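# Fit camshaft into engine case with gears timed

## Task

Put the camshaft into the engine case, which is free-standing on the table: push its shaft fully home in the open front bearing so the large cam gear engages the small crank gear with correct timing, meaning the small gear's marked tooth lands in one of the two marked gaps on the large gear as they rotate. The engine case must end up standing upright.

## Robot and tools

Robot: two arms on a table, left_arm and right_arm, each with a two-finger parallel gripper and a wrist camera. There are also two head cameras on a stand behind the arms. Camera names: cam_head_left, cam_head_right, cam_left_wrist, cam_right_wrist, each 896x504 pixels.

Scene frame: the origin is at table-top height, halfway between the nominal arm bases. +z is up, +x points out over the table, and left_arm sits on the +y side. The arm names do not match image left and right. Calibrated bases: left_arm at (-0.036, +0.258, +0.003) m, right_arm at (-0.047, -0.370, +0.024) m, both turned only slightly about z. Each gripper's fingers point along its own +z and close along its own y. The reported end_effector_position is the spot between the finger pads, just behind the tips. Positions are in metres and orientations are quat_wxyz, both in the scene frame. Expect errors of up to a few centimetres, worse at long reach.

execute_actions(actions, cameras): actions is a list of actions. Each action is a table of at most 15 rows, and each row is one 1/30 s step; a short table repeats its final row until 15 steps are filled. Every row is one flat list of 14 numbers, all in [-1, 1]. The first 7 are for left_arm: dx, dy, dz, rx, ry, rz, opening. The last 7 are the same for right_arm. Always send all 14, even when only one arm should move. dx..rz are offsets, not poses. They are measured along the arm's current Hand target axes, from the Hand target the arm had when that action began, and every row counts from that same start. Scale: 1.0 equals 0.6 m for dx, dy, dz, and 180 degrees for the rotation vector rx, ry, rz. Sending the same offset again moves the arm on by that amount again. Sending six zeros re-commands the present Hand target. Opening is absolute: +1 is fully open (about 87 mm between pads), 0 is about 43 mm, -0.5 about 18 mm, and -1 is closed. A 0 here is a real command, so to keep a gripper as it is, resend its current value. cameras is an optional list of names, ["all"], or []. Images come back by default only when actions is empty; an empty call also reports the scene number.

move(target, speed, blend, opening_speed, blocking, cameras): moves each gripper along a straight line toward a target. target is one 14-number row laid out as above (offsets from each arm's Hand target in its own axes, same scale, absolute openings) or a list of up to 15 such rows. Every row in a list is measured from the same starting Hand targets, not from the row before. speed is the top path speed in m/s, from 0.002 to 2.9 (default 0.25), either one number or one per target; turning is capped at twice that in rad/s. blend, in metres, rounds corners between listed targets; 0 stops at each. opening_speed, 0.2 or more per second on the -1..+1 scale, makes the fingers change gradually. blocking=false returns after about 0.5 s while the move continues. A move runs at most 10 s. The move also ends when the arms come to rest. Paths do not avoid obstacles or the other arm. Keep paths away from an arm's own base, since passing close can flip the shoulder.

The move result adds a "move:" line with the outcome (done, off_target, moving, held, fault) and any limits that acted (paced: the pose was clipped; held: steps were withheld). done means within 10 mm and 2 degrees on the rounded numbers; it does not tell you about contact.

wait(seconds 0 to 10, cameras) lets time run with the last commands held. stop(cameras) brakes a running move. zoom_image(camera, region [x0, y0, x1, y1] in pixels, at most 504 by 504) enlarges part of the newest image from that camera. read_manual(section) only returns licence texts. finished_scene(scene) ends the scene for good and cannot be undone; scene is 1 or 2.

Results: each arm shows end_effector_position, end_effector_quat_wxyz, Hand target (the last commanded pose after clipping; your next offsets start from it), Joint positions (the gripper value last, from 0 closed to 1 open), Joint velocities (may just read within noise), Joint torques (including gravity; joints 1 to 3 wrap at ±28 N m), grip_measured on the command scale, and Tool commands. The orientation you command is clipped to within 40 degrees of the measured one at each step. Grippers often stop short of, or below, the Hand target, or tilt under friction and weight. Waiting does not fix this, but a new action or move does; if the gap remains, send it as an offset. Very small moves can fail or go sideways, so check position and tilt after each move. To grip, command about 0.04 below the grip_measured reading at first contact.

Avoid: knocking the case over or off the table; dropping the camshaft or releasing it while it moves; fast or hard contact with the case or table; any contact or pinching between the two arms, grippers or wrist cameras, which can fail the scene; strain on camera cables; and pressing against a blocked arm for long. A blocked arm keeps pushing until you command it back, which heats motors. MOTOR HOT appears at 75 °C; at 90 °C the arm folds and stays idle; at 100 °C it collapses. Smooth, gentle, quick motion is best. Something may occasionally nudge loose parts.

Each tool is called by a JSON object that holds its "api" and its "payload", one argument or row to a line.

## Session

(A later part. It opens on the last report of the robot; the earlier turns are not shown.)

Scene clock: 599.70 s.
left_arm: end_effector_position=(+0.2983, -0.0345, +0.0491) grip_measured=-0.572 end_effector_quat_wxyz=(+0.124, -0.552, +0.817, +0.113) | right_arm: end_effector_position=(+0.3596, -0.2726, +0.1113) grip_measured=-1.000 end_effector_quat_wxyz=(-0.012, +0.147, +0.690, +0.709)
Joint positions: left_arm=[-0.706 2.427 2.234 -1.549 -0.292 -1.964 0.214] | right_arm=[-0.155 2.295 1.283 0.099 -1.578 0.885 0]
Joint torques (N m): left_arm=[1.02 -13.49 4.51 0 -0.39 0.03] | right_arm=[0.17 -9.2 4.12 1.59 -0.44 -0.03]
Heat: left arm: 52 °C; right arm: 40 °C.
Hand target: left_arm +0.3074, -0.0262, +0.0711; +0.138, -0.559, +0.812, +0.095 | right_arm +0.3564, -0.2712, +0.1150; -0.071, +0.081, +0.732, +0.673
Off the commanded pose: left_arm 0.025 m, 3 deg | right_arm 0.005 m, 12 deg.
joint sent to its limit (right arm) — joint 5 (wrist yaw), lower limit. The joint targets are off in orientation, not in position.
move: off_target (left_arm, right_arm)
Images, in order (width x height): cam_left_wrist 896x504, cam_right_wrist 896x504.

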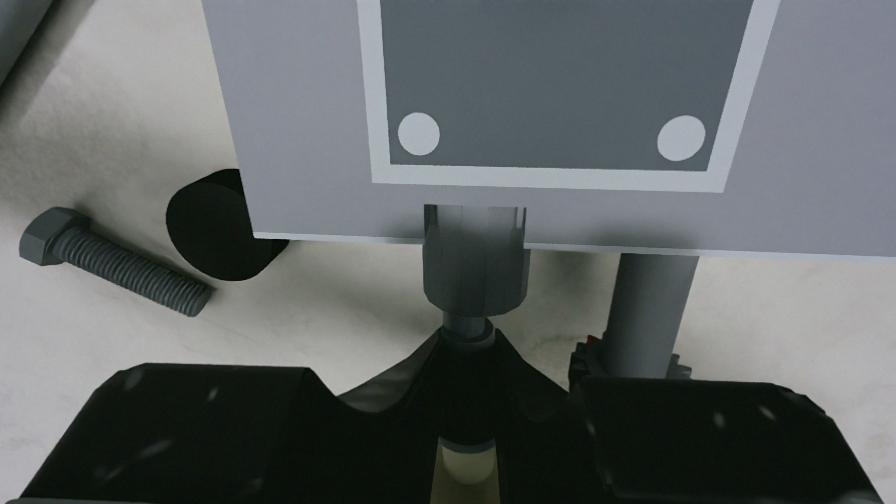

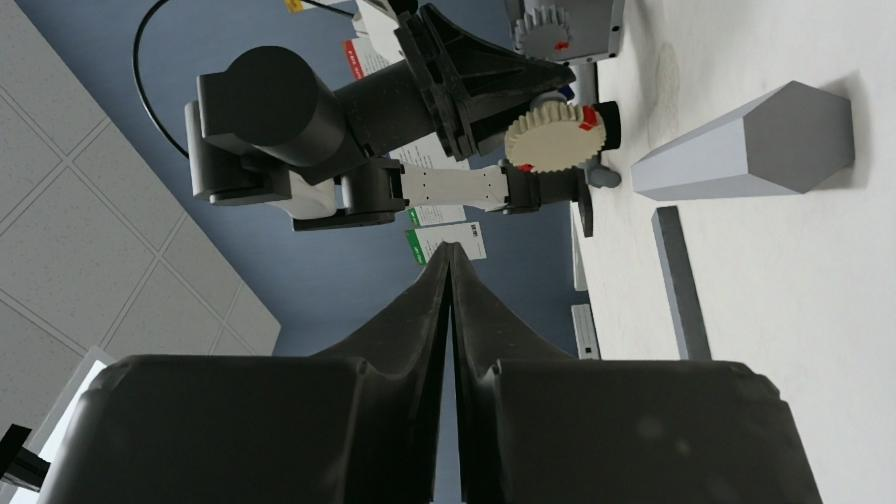

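{"api": "move", "payload": {
  "target": [-0.002,-0.005,0.0155,0,0,0,-0.8, 0,0,0,0,0.0,0,-1],
  "speed": 0.04,
  "cameras": ["cam_left_wrist","cam_right_wrist"]
}}

{"api": "zoom_image", "payload": {
  "camera": "cam_right_wrist",
  "region": [490, 0, 670, 200]
}}

{"api": "zoom_image", "payload": {
  "camera": "cam_left_wrist",
  "region": [350, 40, 610, 360]
}}

Scene clock: 609.07 s.
left_arm: end_effector_position=(+0.3043, -0.0251, +0.0448) grip_measured=-0.572 end_effector_quat_wxyz=(+0.125, -0.555, +0.814, +0.117) | right_arm: end_effector_position=(+0.3596, -0.2726, +0.1113) grip_measured=-1.000 end_effector_quat_wxyz=(-0.012, +0.147, +0.690, +0.709)
Joint positions: left_arm=[-0.684 2.422 2.209 -1.529 -0.299 -1.951 0.214] | right_arm=[-0.155 2.295 1.283 0.099 -1.578 0.885 0]
Joint torques (N m): left_arm=[0.2 -12.89 4.46 0.13 -0.33 0.04] | right_arm=[0.18 -9.09 4.1 1.6 -0.42 -0.02]
Heat: left arm: 53 °C; right arm: 41 °C.
Hand target: left_arm +0.3118, -0.0233, +0.0629; +0.138, -0.559, +0.812, +0.095 | right_arm +0.3564, -0.2712, +0.1150; -0.071, +0.081, +0.732, +0.673
Off the commanded pose: left_arm 0.020 m, 3 deg | right_arm 0.005 m, 12 deg.
joint sent to its limit (right arm) — joint 5 (wrist yaw), lower limit. The joint targets are off in orientation, not in position.
move: off_target (left_arm, right_arm)
Images, in order (width x height): cam_left_wrist 896x504, cam_right_wrist 896x504.

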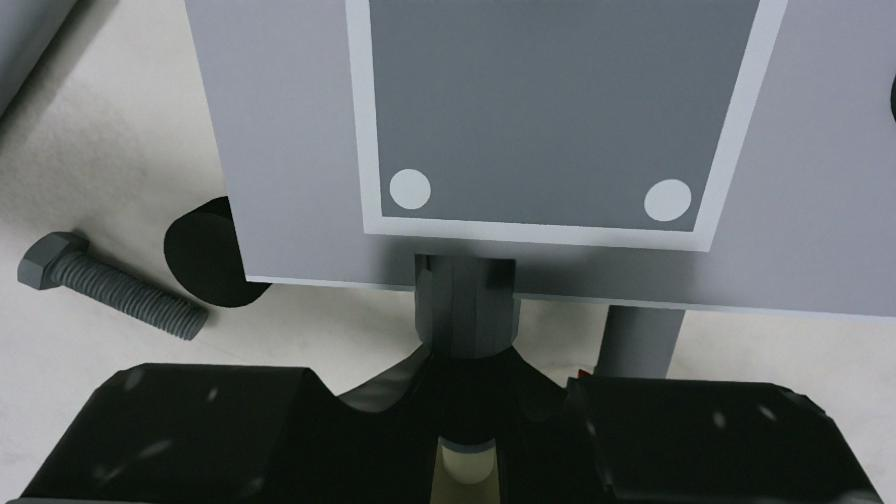

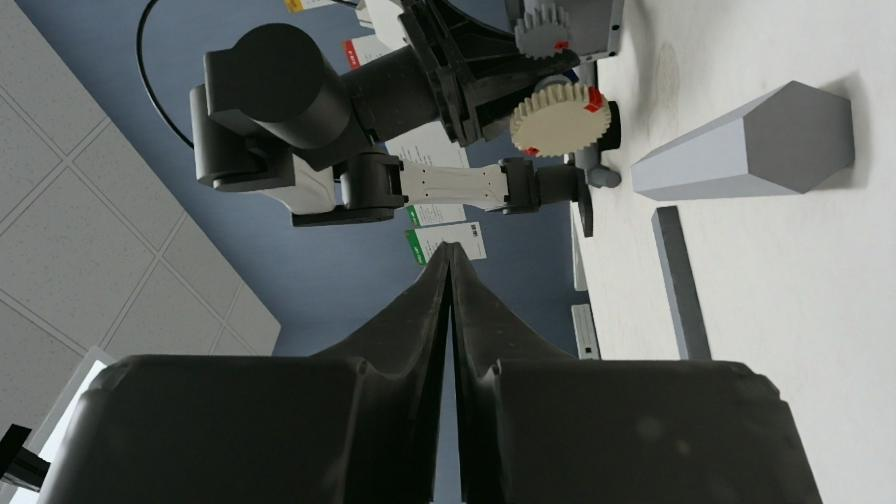

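Scaled by 2.520 from the camera's 896x504 image, which has a finer 1280x720 frame.

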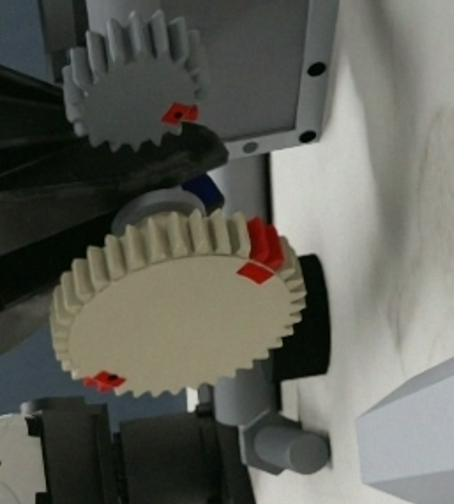

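Scaled by 1.575 from the camera's 896x504 image, which has a finer 1280x720 frame.

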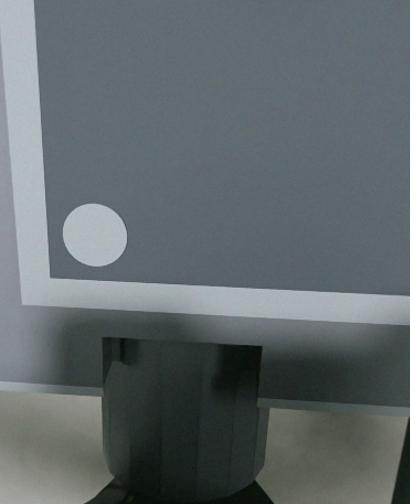

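{"api": "move", "payload": {
  "target": [0,0,0,0,0,0,-0.8, 0.172,-0.095,0.204,0,-0.425,0,-1],
  "speed": 0.25,
  "cameras": ["cam_left_wrist","cam_right_wrist"]
}}

{"api": "zoom_image", "payload": {
  "camera": "cam_right_wrist",
  "region": [330, 40, 530, 290]
}}

Scene clock: 631.43 s.
left_arm: end_effector_position=(+0.3043, -0.0250, +0.0448) grip_measured=-0.572 end_effector_quat_wxyz=(+0.125, -0.555, +0.814, +0.117) | right_arm: end_effector_position=(+0.2387, -0.1565, +0.0568) grip_measured=-1.000 end_effector_quat_wxyz=(+0.390, +0.478, +0.640, +0.458)
Joint positions: left_arm=[-0.684 2.422 2.209 -1.529 -0.3 -1.951 0.214] | right_arm=[0.847 1.941 0.143 1.468 0.556 1.685 0]
Joint torques (N m): left_arm=[0.17 -12.89 4.4 0.14 -0.32 0.04] | right_arm=[0.66 -4.52 3.36 2.53 0.36 0.07]
Heat: left arm: 53 °C; right arm: 40 °C.
Hand target: left_arm +0.3117, -0.0233, +0.0629; +0.138, -0.559, +0.812, +0.095 | right_arm +0.2437, -0.1517, +0.0712; +0.397, +0.480, +0.619, +0.478
Off the commanded pose: left_arm 0.020 m, 3 deg | right_arm 0.016 m, 3 deg.
move: off_target (left_arm, right_arm)
Images, in order (width x height): cam_left_wrist 896x504, cam_right_wrist 896x504.

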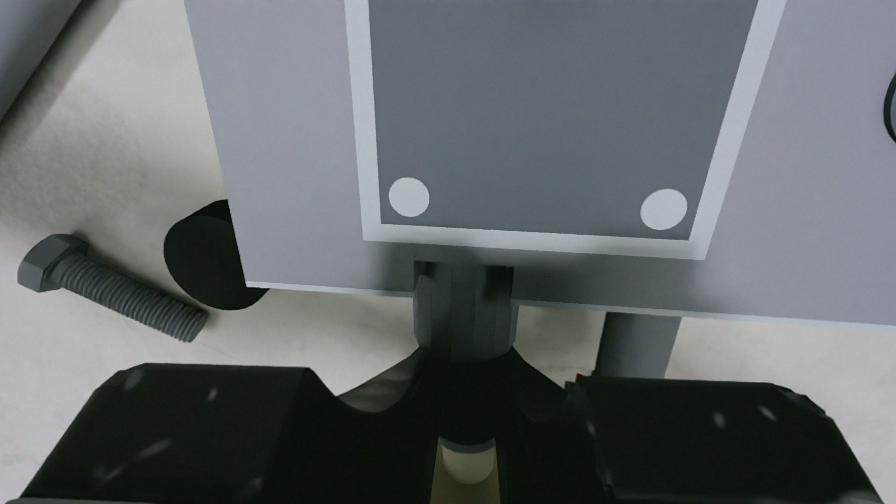

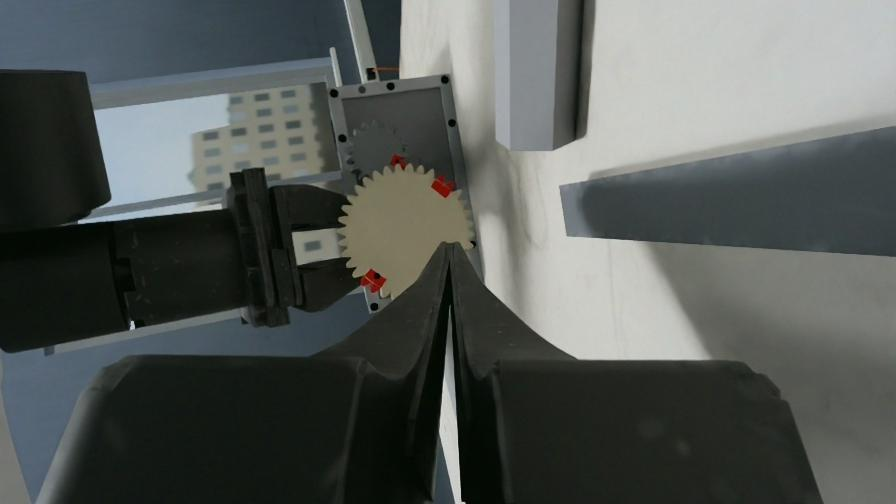

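Scaled by 2.016 from the camera's 896x504 image, which has a finer 1280x720 frame.

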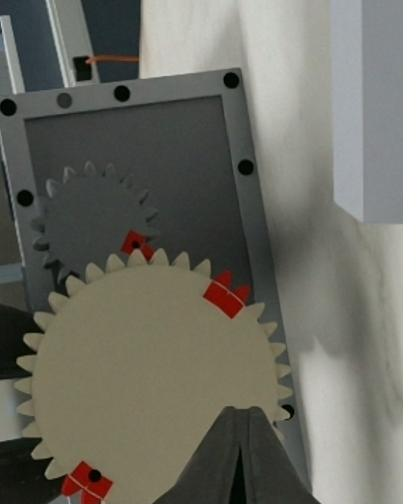

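{"api": "zoom_image", "payload": {
  "camera": "cam_right_wrist",
  "region": [335, 105, 425, 195]
}}

{"api": "zoom_image", "payload": {
  "camera": "cam_right_wrist",
  "region": [330, 150, 490, 310]
}}

Scaled by 5.600 from the camera's 896x504 image, which has a finer 1280x720 frame.

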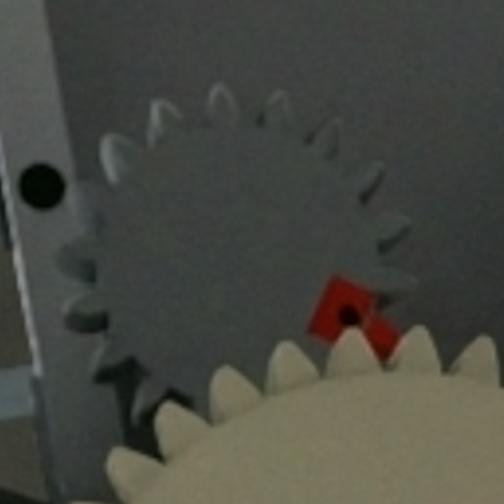

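Scaled by 3.150 from the camera's 896x504 image, which has a finer 1280x720 frame.

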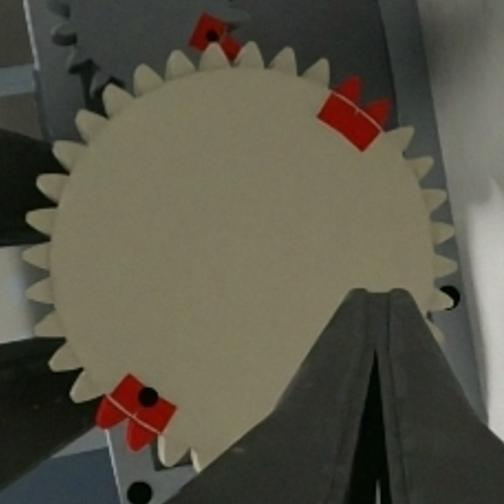

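{"api": "move", "payload": {
  "target": [0,0,0,0.084,0,-0.03,-0.8, 0,0,0,0,0,0,-1],
  "speed": 0.1,
  "cameras": ["cam_left_wrist","cam_right_wrist"]
}}

{"api": "zoom_image", "payload": {
  "camera": "cam_right_wrist",
  "region": [330, 100, 490, 310]
}}

Scene clock: 666.87 s.
left_arm: end_effector_position=(+0.3067, -0.0218, +0.0447) grip_measured=-0.572 end_effector_quat_wxyz=(+0.198, -0.570, +0.798, +0.003) | right_arm: end_effector_position=(+0.2388, -0.1566, +0.0568) grip_measured=-1.000 end_effector_quat_wxyz=(+0.391, +0.478, +0.640, +0.458)
Joint positions: left_arm=[-0.713 2.123 1.694 -1.067 -0.392 -1.982 0.214] | right_arm=[0.847 1.941 0.143 1.468 0.557 1.685 0]
Joint torques (N m): left_arm=[-0.81 -11.43 4.71 0.63 -0.46 -0.08] | right_arm=[0.59 -4.45 3.32 2.54 0.4 0.09]
Heat: left arm: 54 °C; right arm: 33 °C.
Hand target: left_arm +0.3116, -0.0233, +0.0627; +0.214, -0.573, +0.791, -0.019 | right_arm +0.2438, -0.1517, +0.0712; +0.397, +0.480, +0.619, +0.478
Off the commanded pose: left_arm 0.019 m, 3 deg | right_arm 0.016 m, 3 deg.
move: off_target (left_arm, right_arm)
Images, in order (width x height): cam_left_wrist 896x504, cam_right_wrist 896x504.

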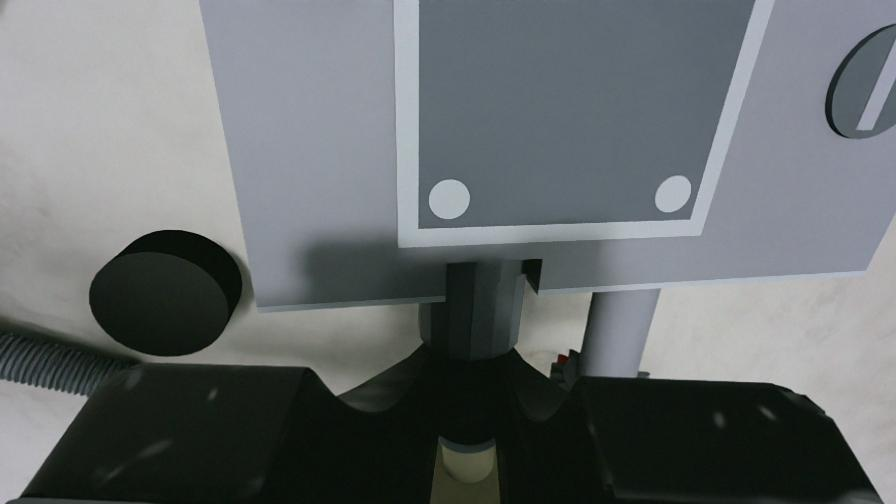

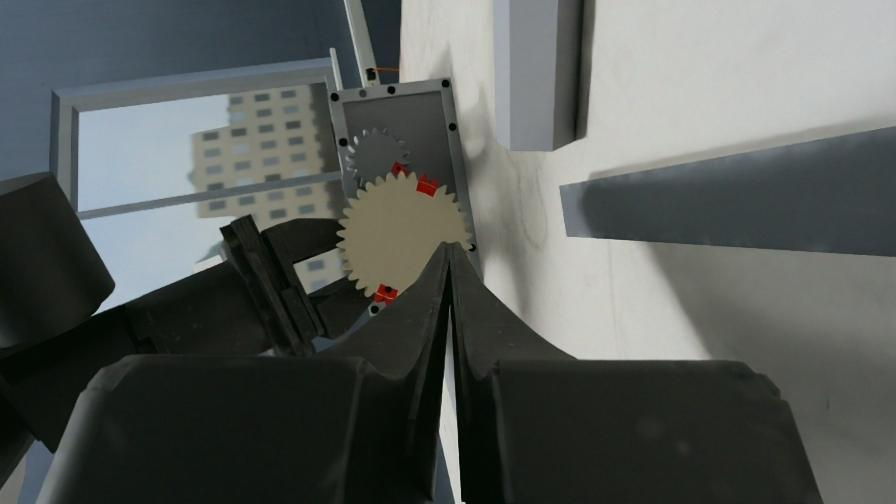

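Scaled by 2.400 from the camera's 896x504 image, which has a finer 1280x720 frame.

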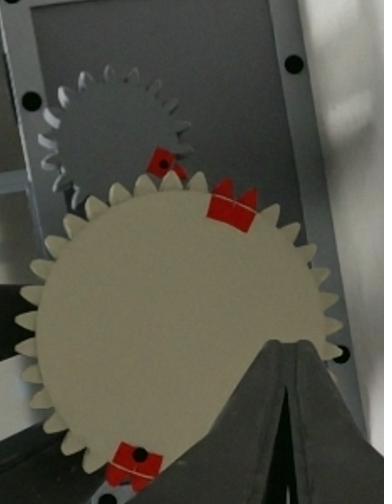

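{"api": "move", "payload": {
  "target": [
    [0,0,0,0,0,0,-0.8, -0.051,-0.002,-0.031,-0.289,0.175,-0.482,-1],
    [0,0,0,0,0,0,-0.8,0.081,0.025,0.066,-0.289,0.175,-0.482,-1]
  ],
  "speed": 0.15,
  "cameras": ["cam_left_wrist","cam_right_wrist"]
}}

Scene clock: 697.83 s.
left_arm: end_effector_position=(+0.3068, -0.0219, +0.0447) grip_measured=-0.572 end_effector_quat_wxyz=(+0.198, -0.570, +0.798, +0.003) | right_arm: end_effector_position=(+0.2652, -0.1009, +0.0582) grip_measured=-1.000 end_effector_quat_wxyz=(+0.554, -0.387, +0.628, +0.386)
Joint positions: left_arm=[-0.713 2.123 1.694 -1.066 -0.392 -1.982 0.214] | right_arm=[0.467 2.062 0.459 1.485 -0.733 -0.024 0]
Joint torques (N m): left_arm=[-0.79 -11.43 4.7 0.61 -0.48 -0.08] | right_arm=[0.51 -4.93 4.82 3.05 0.13 0.11]
Heat: left arm: 58 °C; right arm: 34 °C.
Hand target: left_arm +0.3117, -0.0234, +0.0628; +0.214, -0.573, +0.791, -0.019 | right_arm +0.2738, -0.0948, +0.0752; +0.593, -0.385, +0.593, +0.385
Off the commanded pose: left_arm 0.019 m, 3 deg | right_arm 0.020 m, 6 deg.
joint sent to its limit (right arm) — joint 4 (wrist pitch), upper limit. The joint targets still meet the commanded pose.
move: off_target (left_arm, right_arm)
Images, in order (width x height): cam_left_wrist 896x504, cam_right_wrist 896x504.

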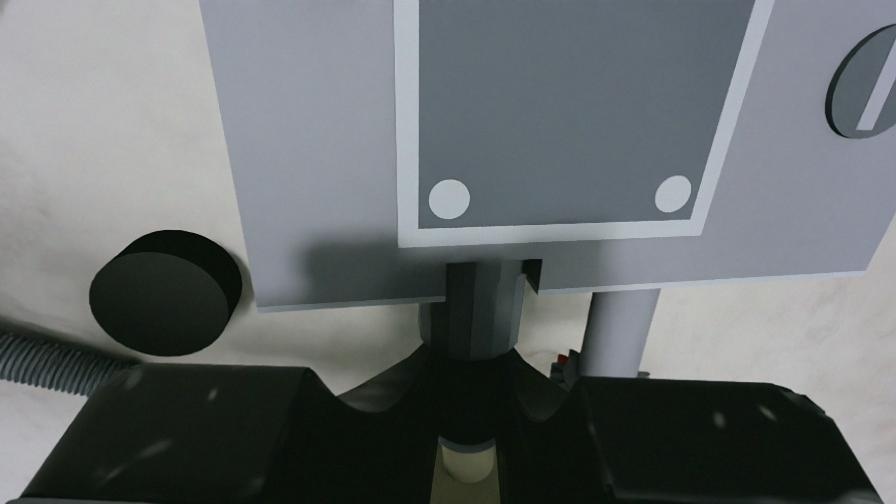

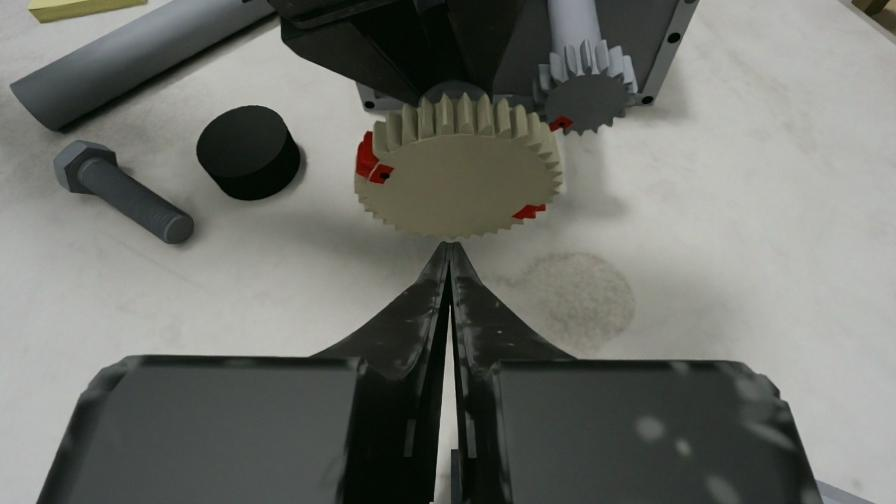

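{"api": "move", "payload": {
  "target": [0,0,0,0,0,0,-0.58, 0,-0.003,0.038,0,0,0,-1],
  "speed": 0.05,
  "cameras": ["cam_left_wrist","cam_right_wrist"]
}}

Scene clock: 709.93 s.
left_arm: end_effector_position=(+0.3076, -0.0203, +0.0446) grip_measured=-0.572 end_effector_quat_wxyz=(+0.202, -0.569, +0.797, +0.005) | right_arm: end_effector_position=(+0.2751, -0.0836, +0.0554) grip_measured=-1.000 end_effector_quat_wxyz=(+0.557, -0.384, +0.626, +0.388)
Joint positions: left_arm=[-0.713 2.123 1.692 -1.066 -0.401 -1.982 0.214] | right_arm=[0.508 2.112 0.526 1.485 -0.69 -0.006 0]
Joint torques (N m): left_arm=[-0.8 -11.41 4.82 0.61 -0.39 -0.08] | right_arm=[0.91 -5.34 5.59 3.06 0.21 0.11]
Heat: left arm: 58 °C; right arm: 36 °C.
Hand target: left_arm +0.3117, -0.0234, +0.0627; +0.214, -0.573, +0.791, -0.019 | right_arm +0.2847, -0.0747, +0.0751; +0.593, -0.385, +0.593, +0.385
Off the commanded pose: left_arm 0.019 m, 3 deg | right_arm 0.024 m, 6 deg.
joint sent to its limit (right arm) — joint 4 (wrist pitch), upper limit. The joint targets still meet the commanded pose.
move: off_target (left_arm, right_arm)
Images, in order (width x height): cam_left_wrist 896x504, cam_right_wrist 896x504.

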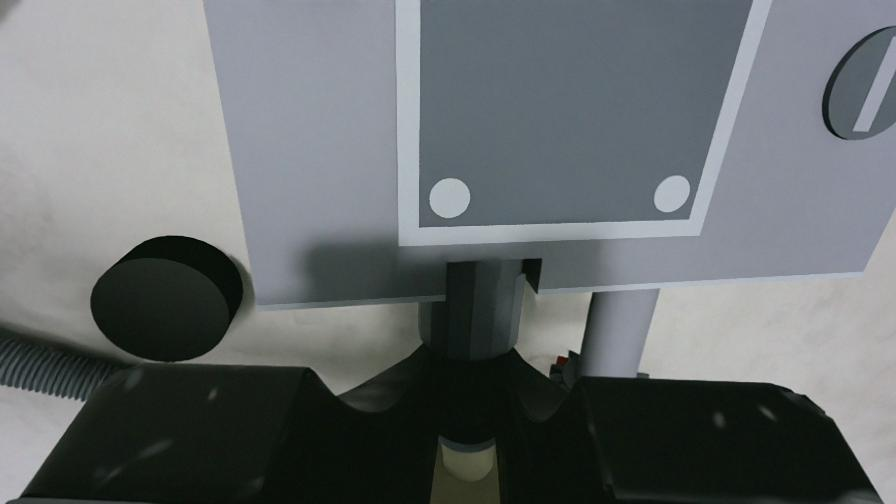

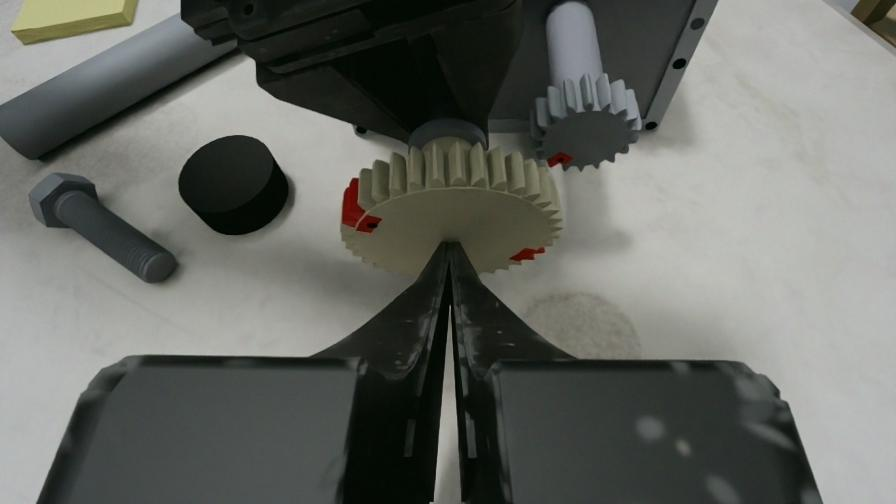

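{"api": "move", "payload": {
  "target": [0,0,0,0,0,0,-0.57, 0,0,0.02,0,0,0,-1],
  "speed": 0.04,
  "cameras": ["cam_left_wrist","cam_right_wrist"]
}}

Scene clock: 714.00 s.
left_arm: end_effector_position=(+0.3105, -0.0160, +0.0450) grip_measured=-0.567 end_effector_quat_wxyz=(+0.216, -0.568, +0.794, +0.009) | right_arm: end_effector_position=(+0.2803, -0.0765, +0.0543) grip_measured=-1.000 end_effector_quat_wxyz=(+0.561, -0.381, +0.626, +0.385)
Joint positions: left_arm=[-0.713 2.123 1.69 -1.067 -0.43 -1.982 0.216] | right_arm=[0.526 2.132 0.554 1.484 -0.661 -0.004 0]
Joint torques (N m): left_arm=[-0.87 -11.43 4.98 0.61 -0.1 -0.08] | right_arm=[1.37 -5.72 6.6 2.91 0.17 0.12]
Heat: left arm: 58 °C; right arm: 36 °C.
Hand target: left_arm +0.3116, -0.0234, +0.0627; +0.214, -0.573, +0.791, -0.019 | right_arm +0.2894, -0.0637, +0.0750; +0.593, -0.385, +0.593, +0.385
Off the commanded pose: left_arm 0.019 m, 3 deg | right_arm 0.026 m, 5 deg.
move: off_target (left_arm, right_arm)
Images, in order (width x height): cam_left_wrist 896x504, cam_right_wrist 896x504.

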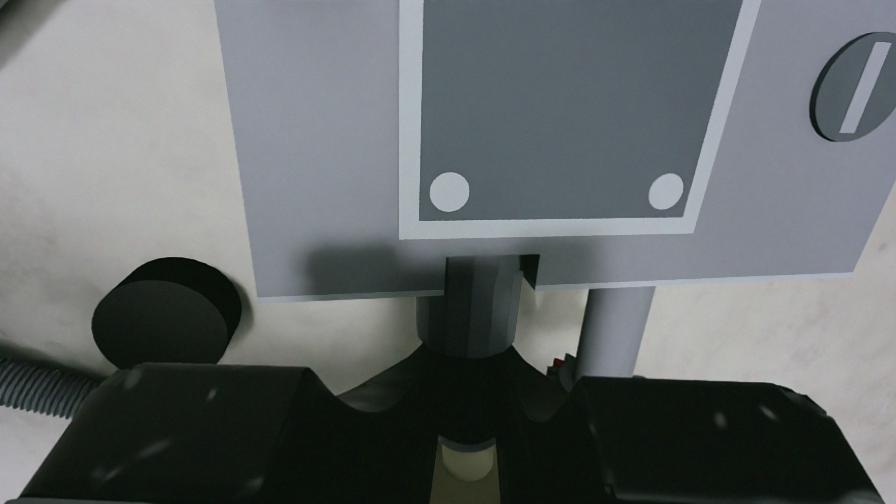

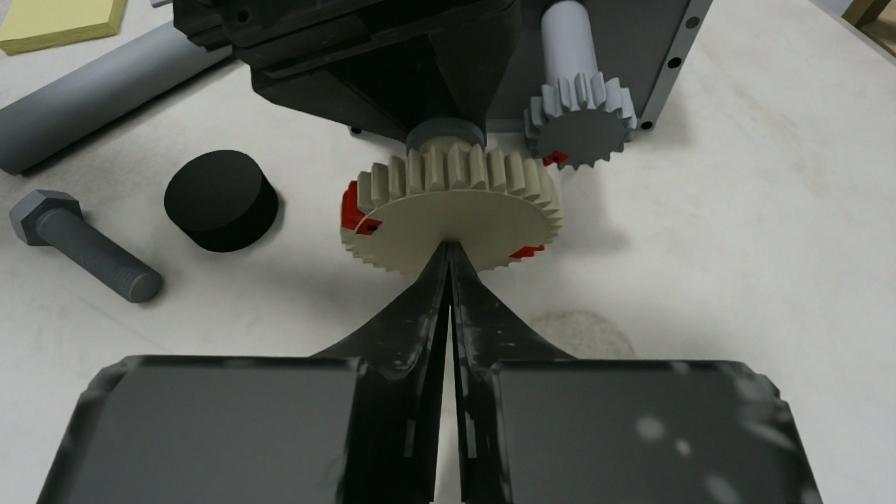

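{"api": "move", "payload": {
  "target": [0,0,0,0,0,0,-0.52, 0,0,0.0,0,0,0,-1],
  "opening_speed": 0.3,
  "speed": 0.04,
  "cameras": ["cam_left_wrist","cam_right_wrist"]
}}

Scene clock: 719.50 s.
left_arm: end_effector_position=(+0.3108, -0.0164, +0.0478) grip_measured=-0.520 end_effector_quat_wxyz=(+0.216, -0.568, +0.794, +0.005) | right_arm: end_effector_position=(+0.2809, -0.0754, +0.0552) grip_measured=-1.000 end_effector_quat_wxyz=(+0.562, -0.381, +0.625, +0.385)
Joint positions: left_arm=[-0.713 2.116 1.69 -1.067 -0.43 -1.982 0.24] | right_arm=[0.529 2.132 0.557 1.484 -0.659 -0.004 0]
Joint torques (N m): left_arm=[-0.85 -10.85 5.04 0.62 -0.11 -0.06] | right_arm=[1.22 -5.72 6.32 2.9 0.15 0.09]
Heat: left arm: 58 °C; right arm: 36 °C.
Hand target: left_arm +0.3116, -0.0234, +0.0628; +0.214, -0.573, +0.791, -0.019 | right_arm +0.2896, -0.0637, +0.0751; +0.593, -0.385, +0.593, +0.385
Off the commanded pose: left_arm 0.016 m, 3 deg | right_arm 0.025 m, 5 deg.
move: off_target (left_arm, right_arm)
Images, in order (width x height): cam_left_wrist 896x504, cam_right_wrist 896x504.

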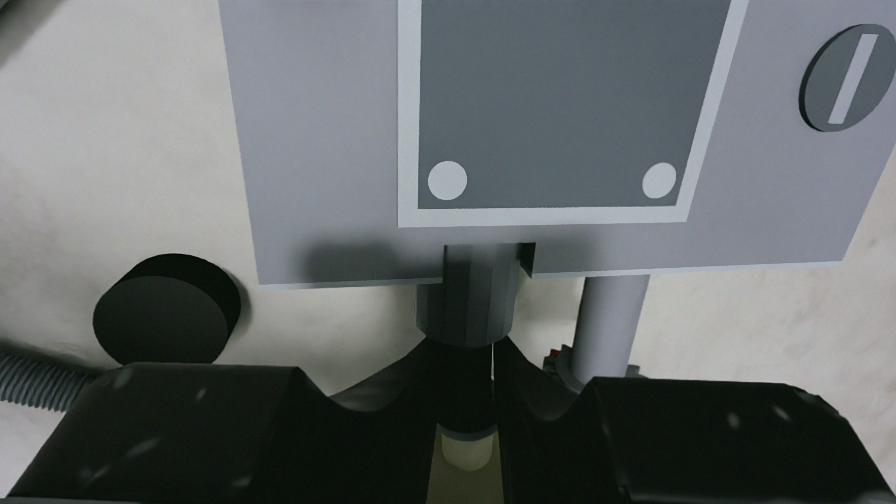

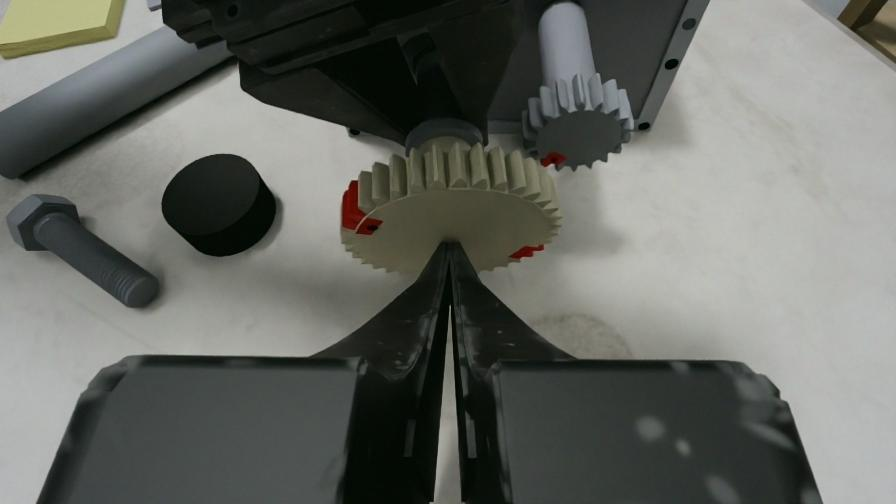

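{"api": "move", "payload": {
  "target": [0,0,0,0,0,0,-0.52, 0,0,0.018,0,0,0,-1],
  "speed": 0.04,
  "cameras": ["cam_left_wrist","cam_right_wrist"]
}}

Scene clock: 725.37 s.
left_arm: end_effector_position=(+0.3125, -0.0126, +0.0485) grip_measured=-0.520 end_effector_quat_wxyz=(+0.226, -0.567, +0.792, +0.010) | right_arm: end_effector_position=(+0.2849, -0.0697, +0.0516) grip_measured=-1.000 end_effector_quat_wxyz=(+0.560, -0.379, +0.630, +0.382)
Joint positions: left_arm=[-0.713 2.116 1.69 -1.072 -0.452 -1.982 0.24] | right_arm=[0.543 2.147 0.583 1.463 -0.636 -0.004 0]
Joint torques (N m): left_arm=[-0.85 -10.84 5.12 0.65 0.11 -0.07] | right_arm=[1.7 -6.12 7.21 2.9 0.15 0.12]
Heat: left arm: 59 °C; right arm: 36 °C.
Hand target: left_arm +0.3117, -0.0234, +0.0628; +0.214, -0.573, +0.791, -0.019 | right_arm +0.2940, -0.0539, +0.0751; +0.593, -0.385, +0.593, +0.385
Off the commanded pose: left_arm 0.018 m, 4 deg | right_arm 0.030 m, 6 deg.
move: off_target (left_arm, right_arm)
Images, in order (width x height): cam_left_wrist 896x504, cam_right_wrist 896x504.

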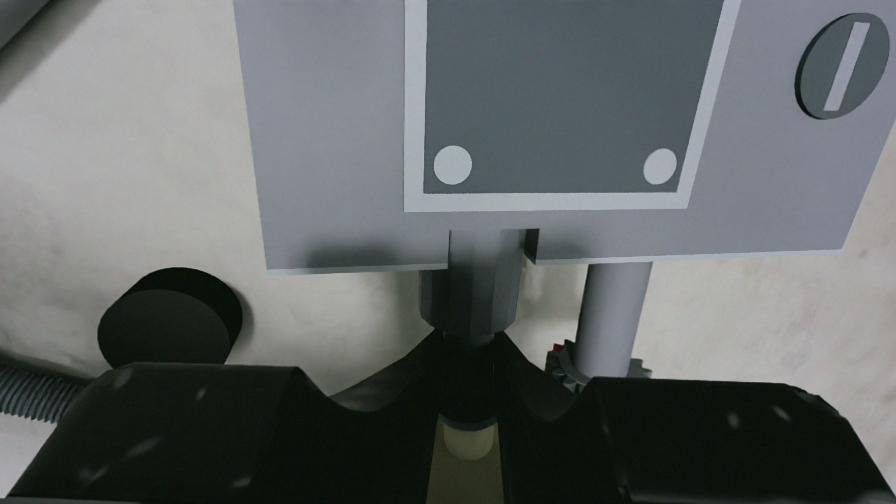

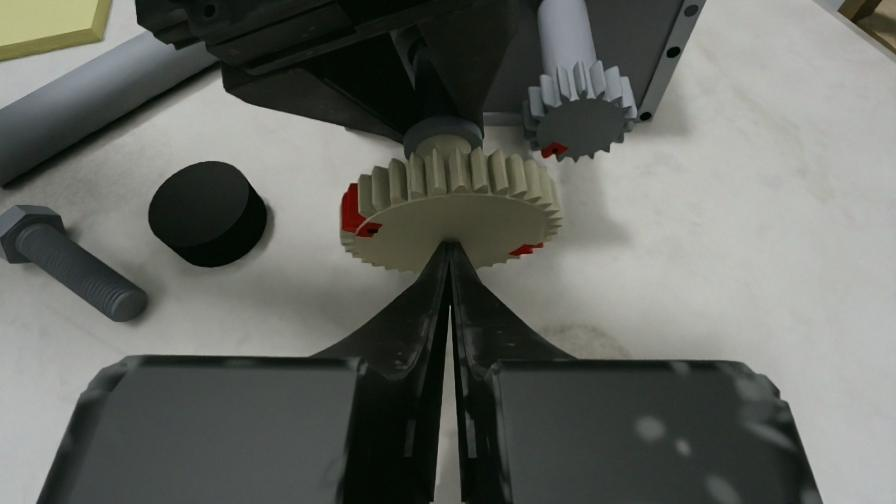

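{"api": "zoom_image", "payload": {
  "camera": "cam_left_wrist",
  "region": [390, 240, 550, 400]
}}

{"api": "zoom_image", "payload": {
  "camera": "cam_right_wrist",
  "region": [320, 40, 660, 280]
}}

Scaled by 3.150 from the camera's 896x504 image, which has a finer 1280x720 frame.

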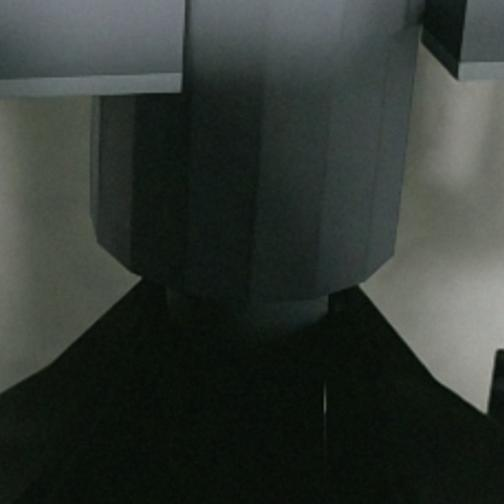

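Scaled by 1.482 from the camera's 896x504 image, which has a finer 1280x720 frame.

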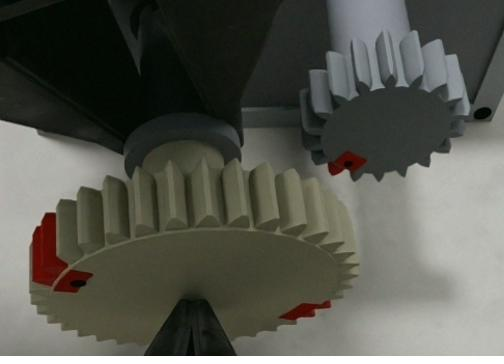

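{"api": "move", "payload": {
  "target": [
    [-0.017,0.005,0.004,0,0,0,-0.3, 0,0,0,0,0,0,-1],
    [-0.07,-0.041,-0.147,0,0,0,-0.3, 0,0,0,0,0,0,-1],
    [-0.113,-0.081,-0.27,0,0,0,-0.3, 0,0,0,0,0,0,-1]
  ],
  "speed": 0.08,
  "blend": [0,0.02,0],
  "opening_speed": 0.5,
  "cameras": ["cam_left_wrist","cam_right_wrist"]
}}

Scene clock: 754.13 s.
left_arm: end_effector_position=(+0.3166, -0.0182, +0.2291) grip_measured=-0.300 end_effector_quat_wxyz=(+0.230, -0.561, +0.792, -0.073) | right_arm: end_effector_position=(+0.2864, -0.0639, +0.0566) grip_measured=-1.000 end_effector_quat_wxyz=(+0.566, -0.382, +0.622, +0.384)
Joint positions: left_arm=[-0.701 2.074 2.33 -1.57 -0.419 -1.922 0.35] | right_arm=[0.554 2.147 0.598 1.467 -0.633 -0.003 0]
Joint torques (N m): left_arm=[0.18 -9.55 6.02 0.67 -0.15 0.07] | right_arm=[0.85 -6.01 6.27 2.82 0.14 0.1]
Heat: left arm: 58 °C; right arm: 38 °C.
Hand target: left_arm +0.3138, -0.0129, +0.2447; +0.214, -0.573, +0.791, -0.019 | right_arm +0.2940, -0.0539, +0.0751; +0.593, -0.385, +0.593, +0.385
Off the commanded pose: left_arm 0.017 m, 7 deg | right_arm 0.022 m, 5 deg.
joint sent to its limit (left arm) — joint 4 (wrist pitch), lower limit. The joint targets are off in orientation, not in position.
move: off_target (left_arm, right_arm)
Images, in order (width x height): cam_left_wrist 896x504, cam_right_wrist 896x504.

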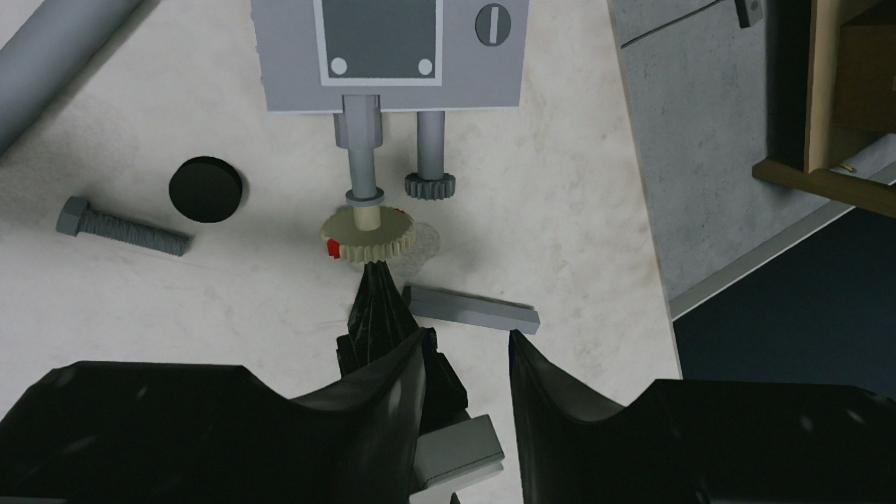

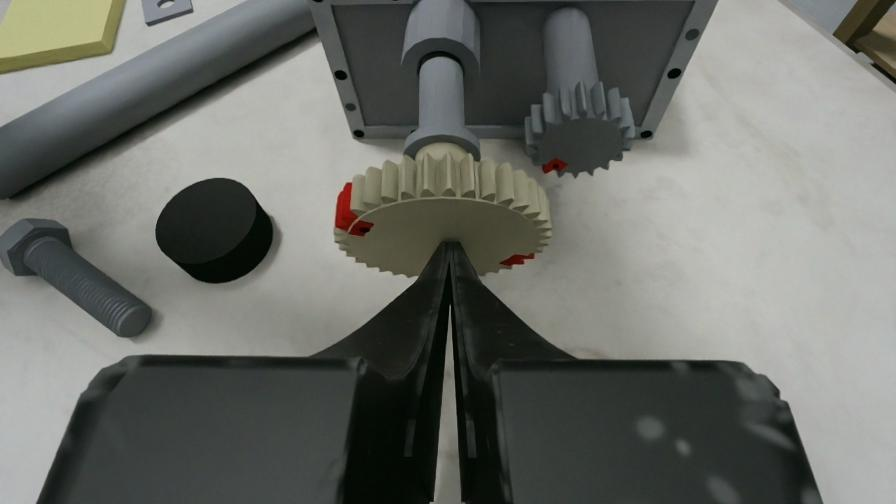

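{"api": "zoom_image", "payload": {
  "camera": "cam_left_wrist",
  "region": [300, 80, 480, 280]
}}

{"api": "zoom_image", "payload": {
  "camera": "cam_right_wrist",
  "region": [320, 0, 660, 290]
}}

Scaled by 2.520 from the camera's 896x504 image, which has a finer 1280x720 frame.

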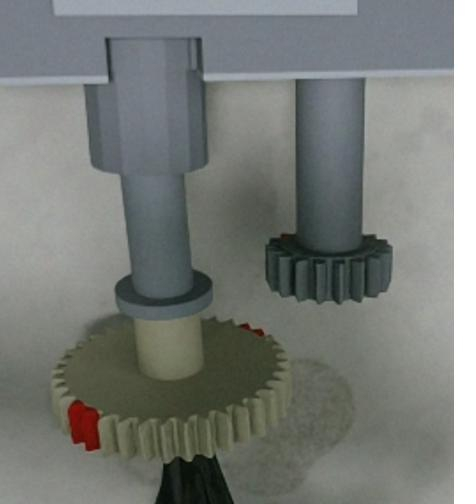

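Scaled by 1.482 from the camera's 896x504 image, which has a finer 1280x720 frame.

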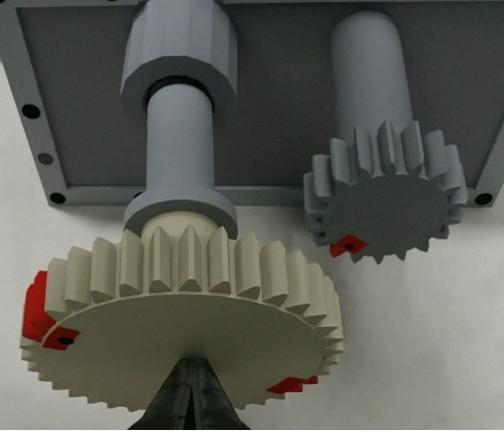

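{"api": "move", "payload": {
  "target": [
    [0,0,0,0,0,0,-0.3, 0,0,-0.03,0,0,0,-1],
    [0,0,0,0,0,0,-0.3, 0,0.018,-0.025,0,0,0,-1],
    [0,0,0,0,0,0,-0.3, 0,0.018,0.01,0,0,0,-1]
  ],
  "speed": 0.05,
  "cameras": ["cam_left_wrist","cam_right_wrist"]
}}

{"api": "zoom_image", "payload": {
  "camera": "cam_left_wrist",
  "region": [300, 80, 480, 280]
}}

{"api": "zoom_image", "payload": {
  "camera": "cam_right_wrist",
  "region": [320, 0, 660, 290]
}}

Scene clock: 777.10 s.
left_arm: end_effector_position=(+0.3165, -0.0182, +0.2290) grip_measured=-0.300 end_effector_quat_wxyz=(+0.230, -0.560, +0.792, -0.073) | right_arm: end_effector_position=(+0.2788, -0.0531, +0.0575) grip_measured=-1.000 end_effector_quat_wxyz=(+0.566, -0.386, +0.618, +0.385)
Joint positions: left_arm=[-0.701 2.074 2.33 -1.57 -0.419 -1.921 0.35] | right_arm=[0.595 2.147 0.596 1.475 -0.6 -0.003 0]
Joint torques (N m): left_arm=[0.17 -9.61 6 0.67 -0.15 0.07] | right_arm=[0.7 -6.01 6.01 2.77 0.18 0.09]
Heat: left arm: 52 °C; right arm: 38 °C.
Hand target: left_arm +0.3138, -0.0129, +0.2447; +0.214, -0.573, +0.791, -0.019 | right_arm +0.2865, -0.0440, +0.0751; +0.593, -0.385, +0.593, +0.385
Off the commanded pose: left_arm 0.017 m, 7 deg | right_arm 0.021 m, 4 deg.
joint sent to its limit (left arm) — joint 4 (wrist pitch), lower limit. The joint targets are off in orientation, not in position.
move: off_target (left_arm, right_arm)
Images, in order (width x height): cam_left_wrist 896x504, cam_right_wrist 896x504.

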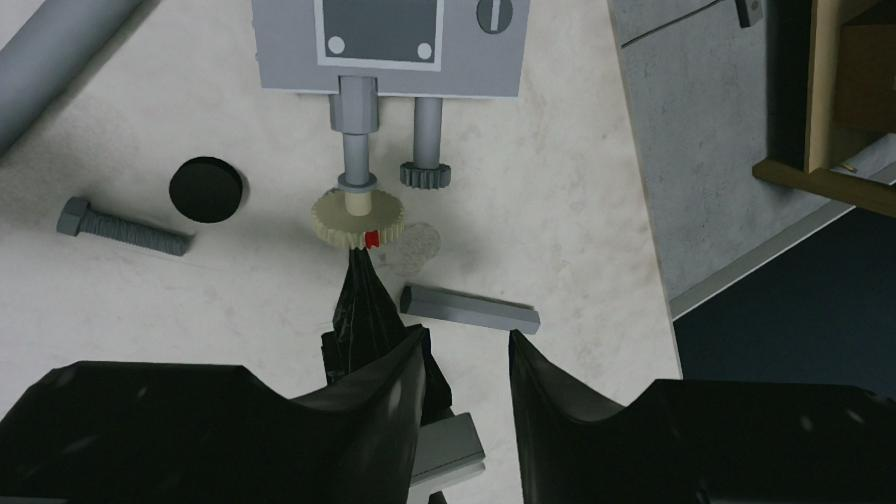

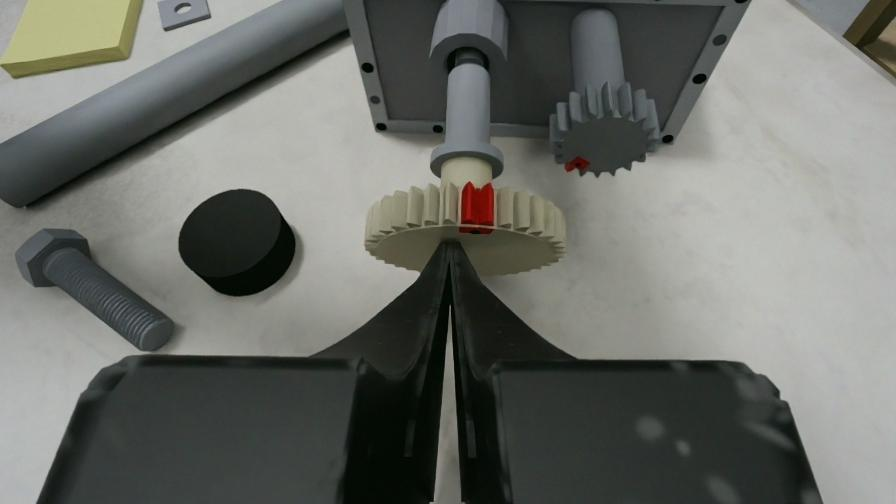

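Scaled by 2.520 from the camera's 896x504 image, which has a finer 1280x720 frame.

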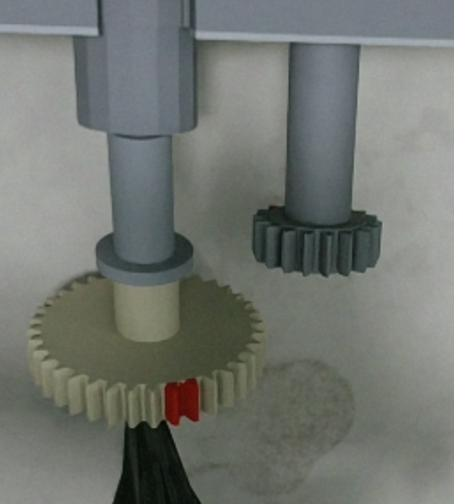

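Scaled by 1.482 from the camera's 896x504 image, which has a finer 1280x720 frame.

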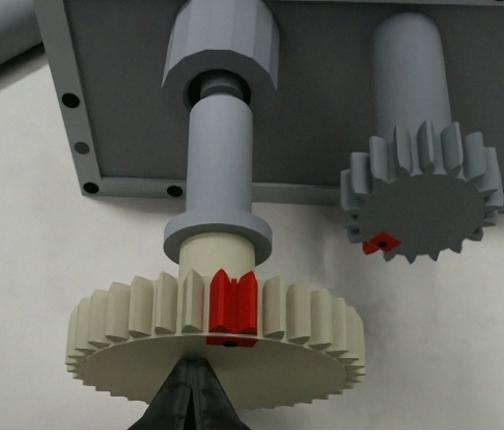

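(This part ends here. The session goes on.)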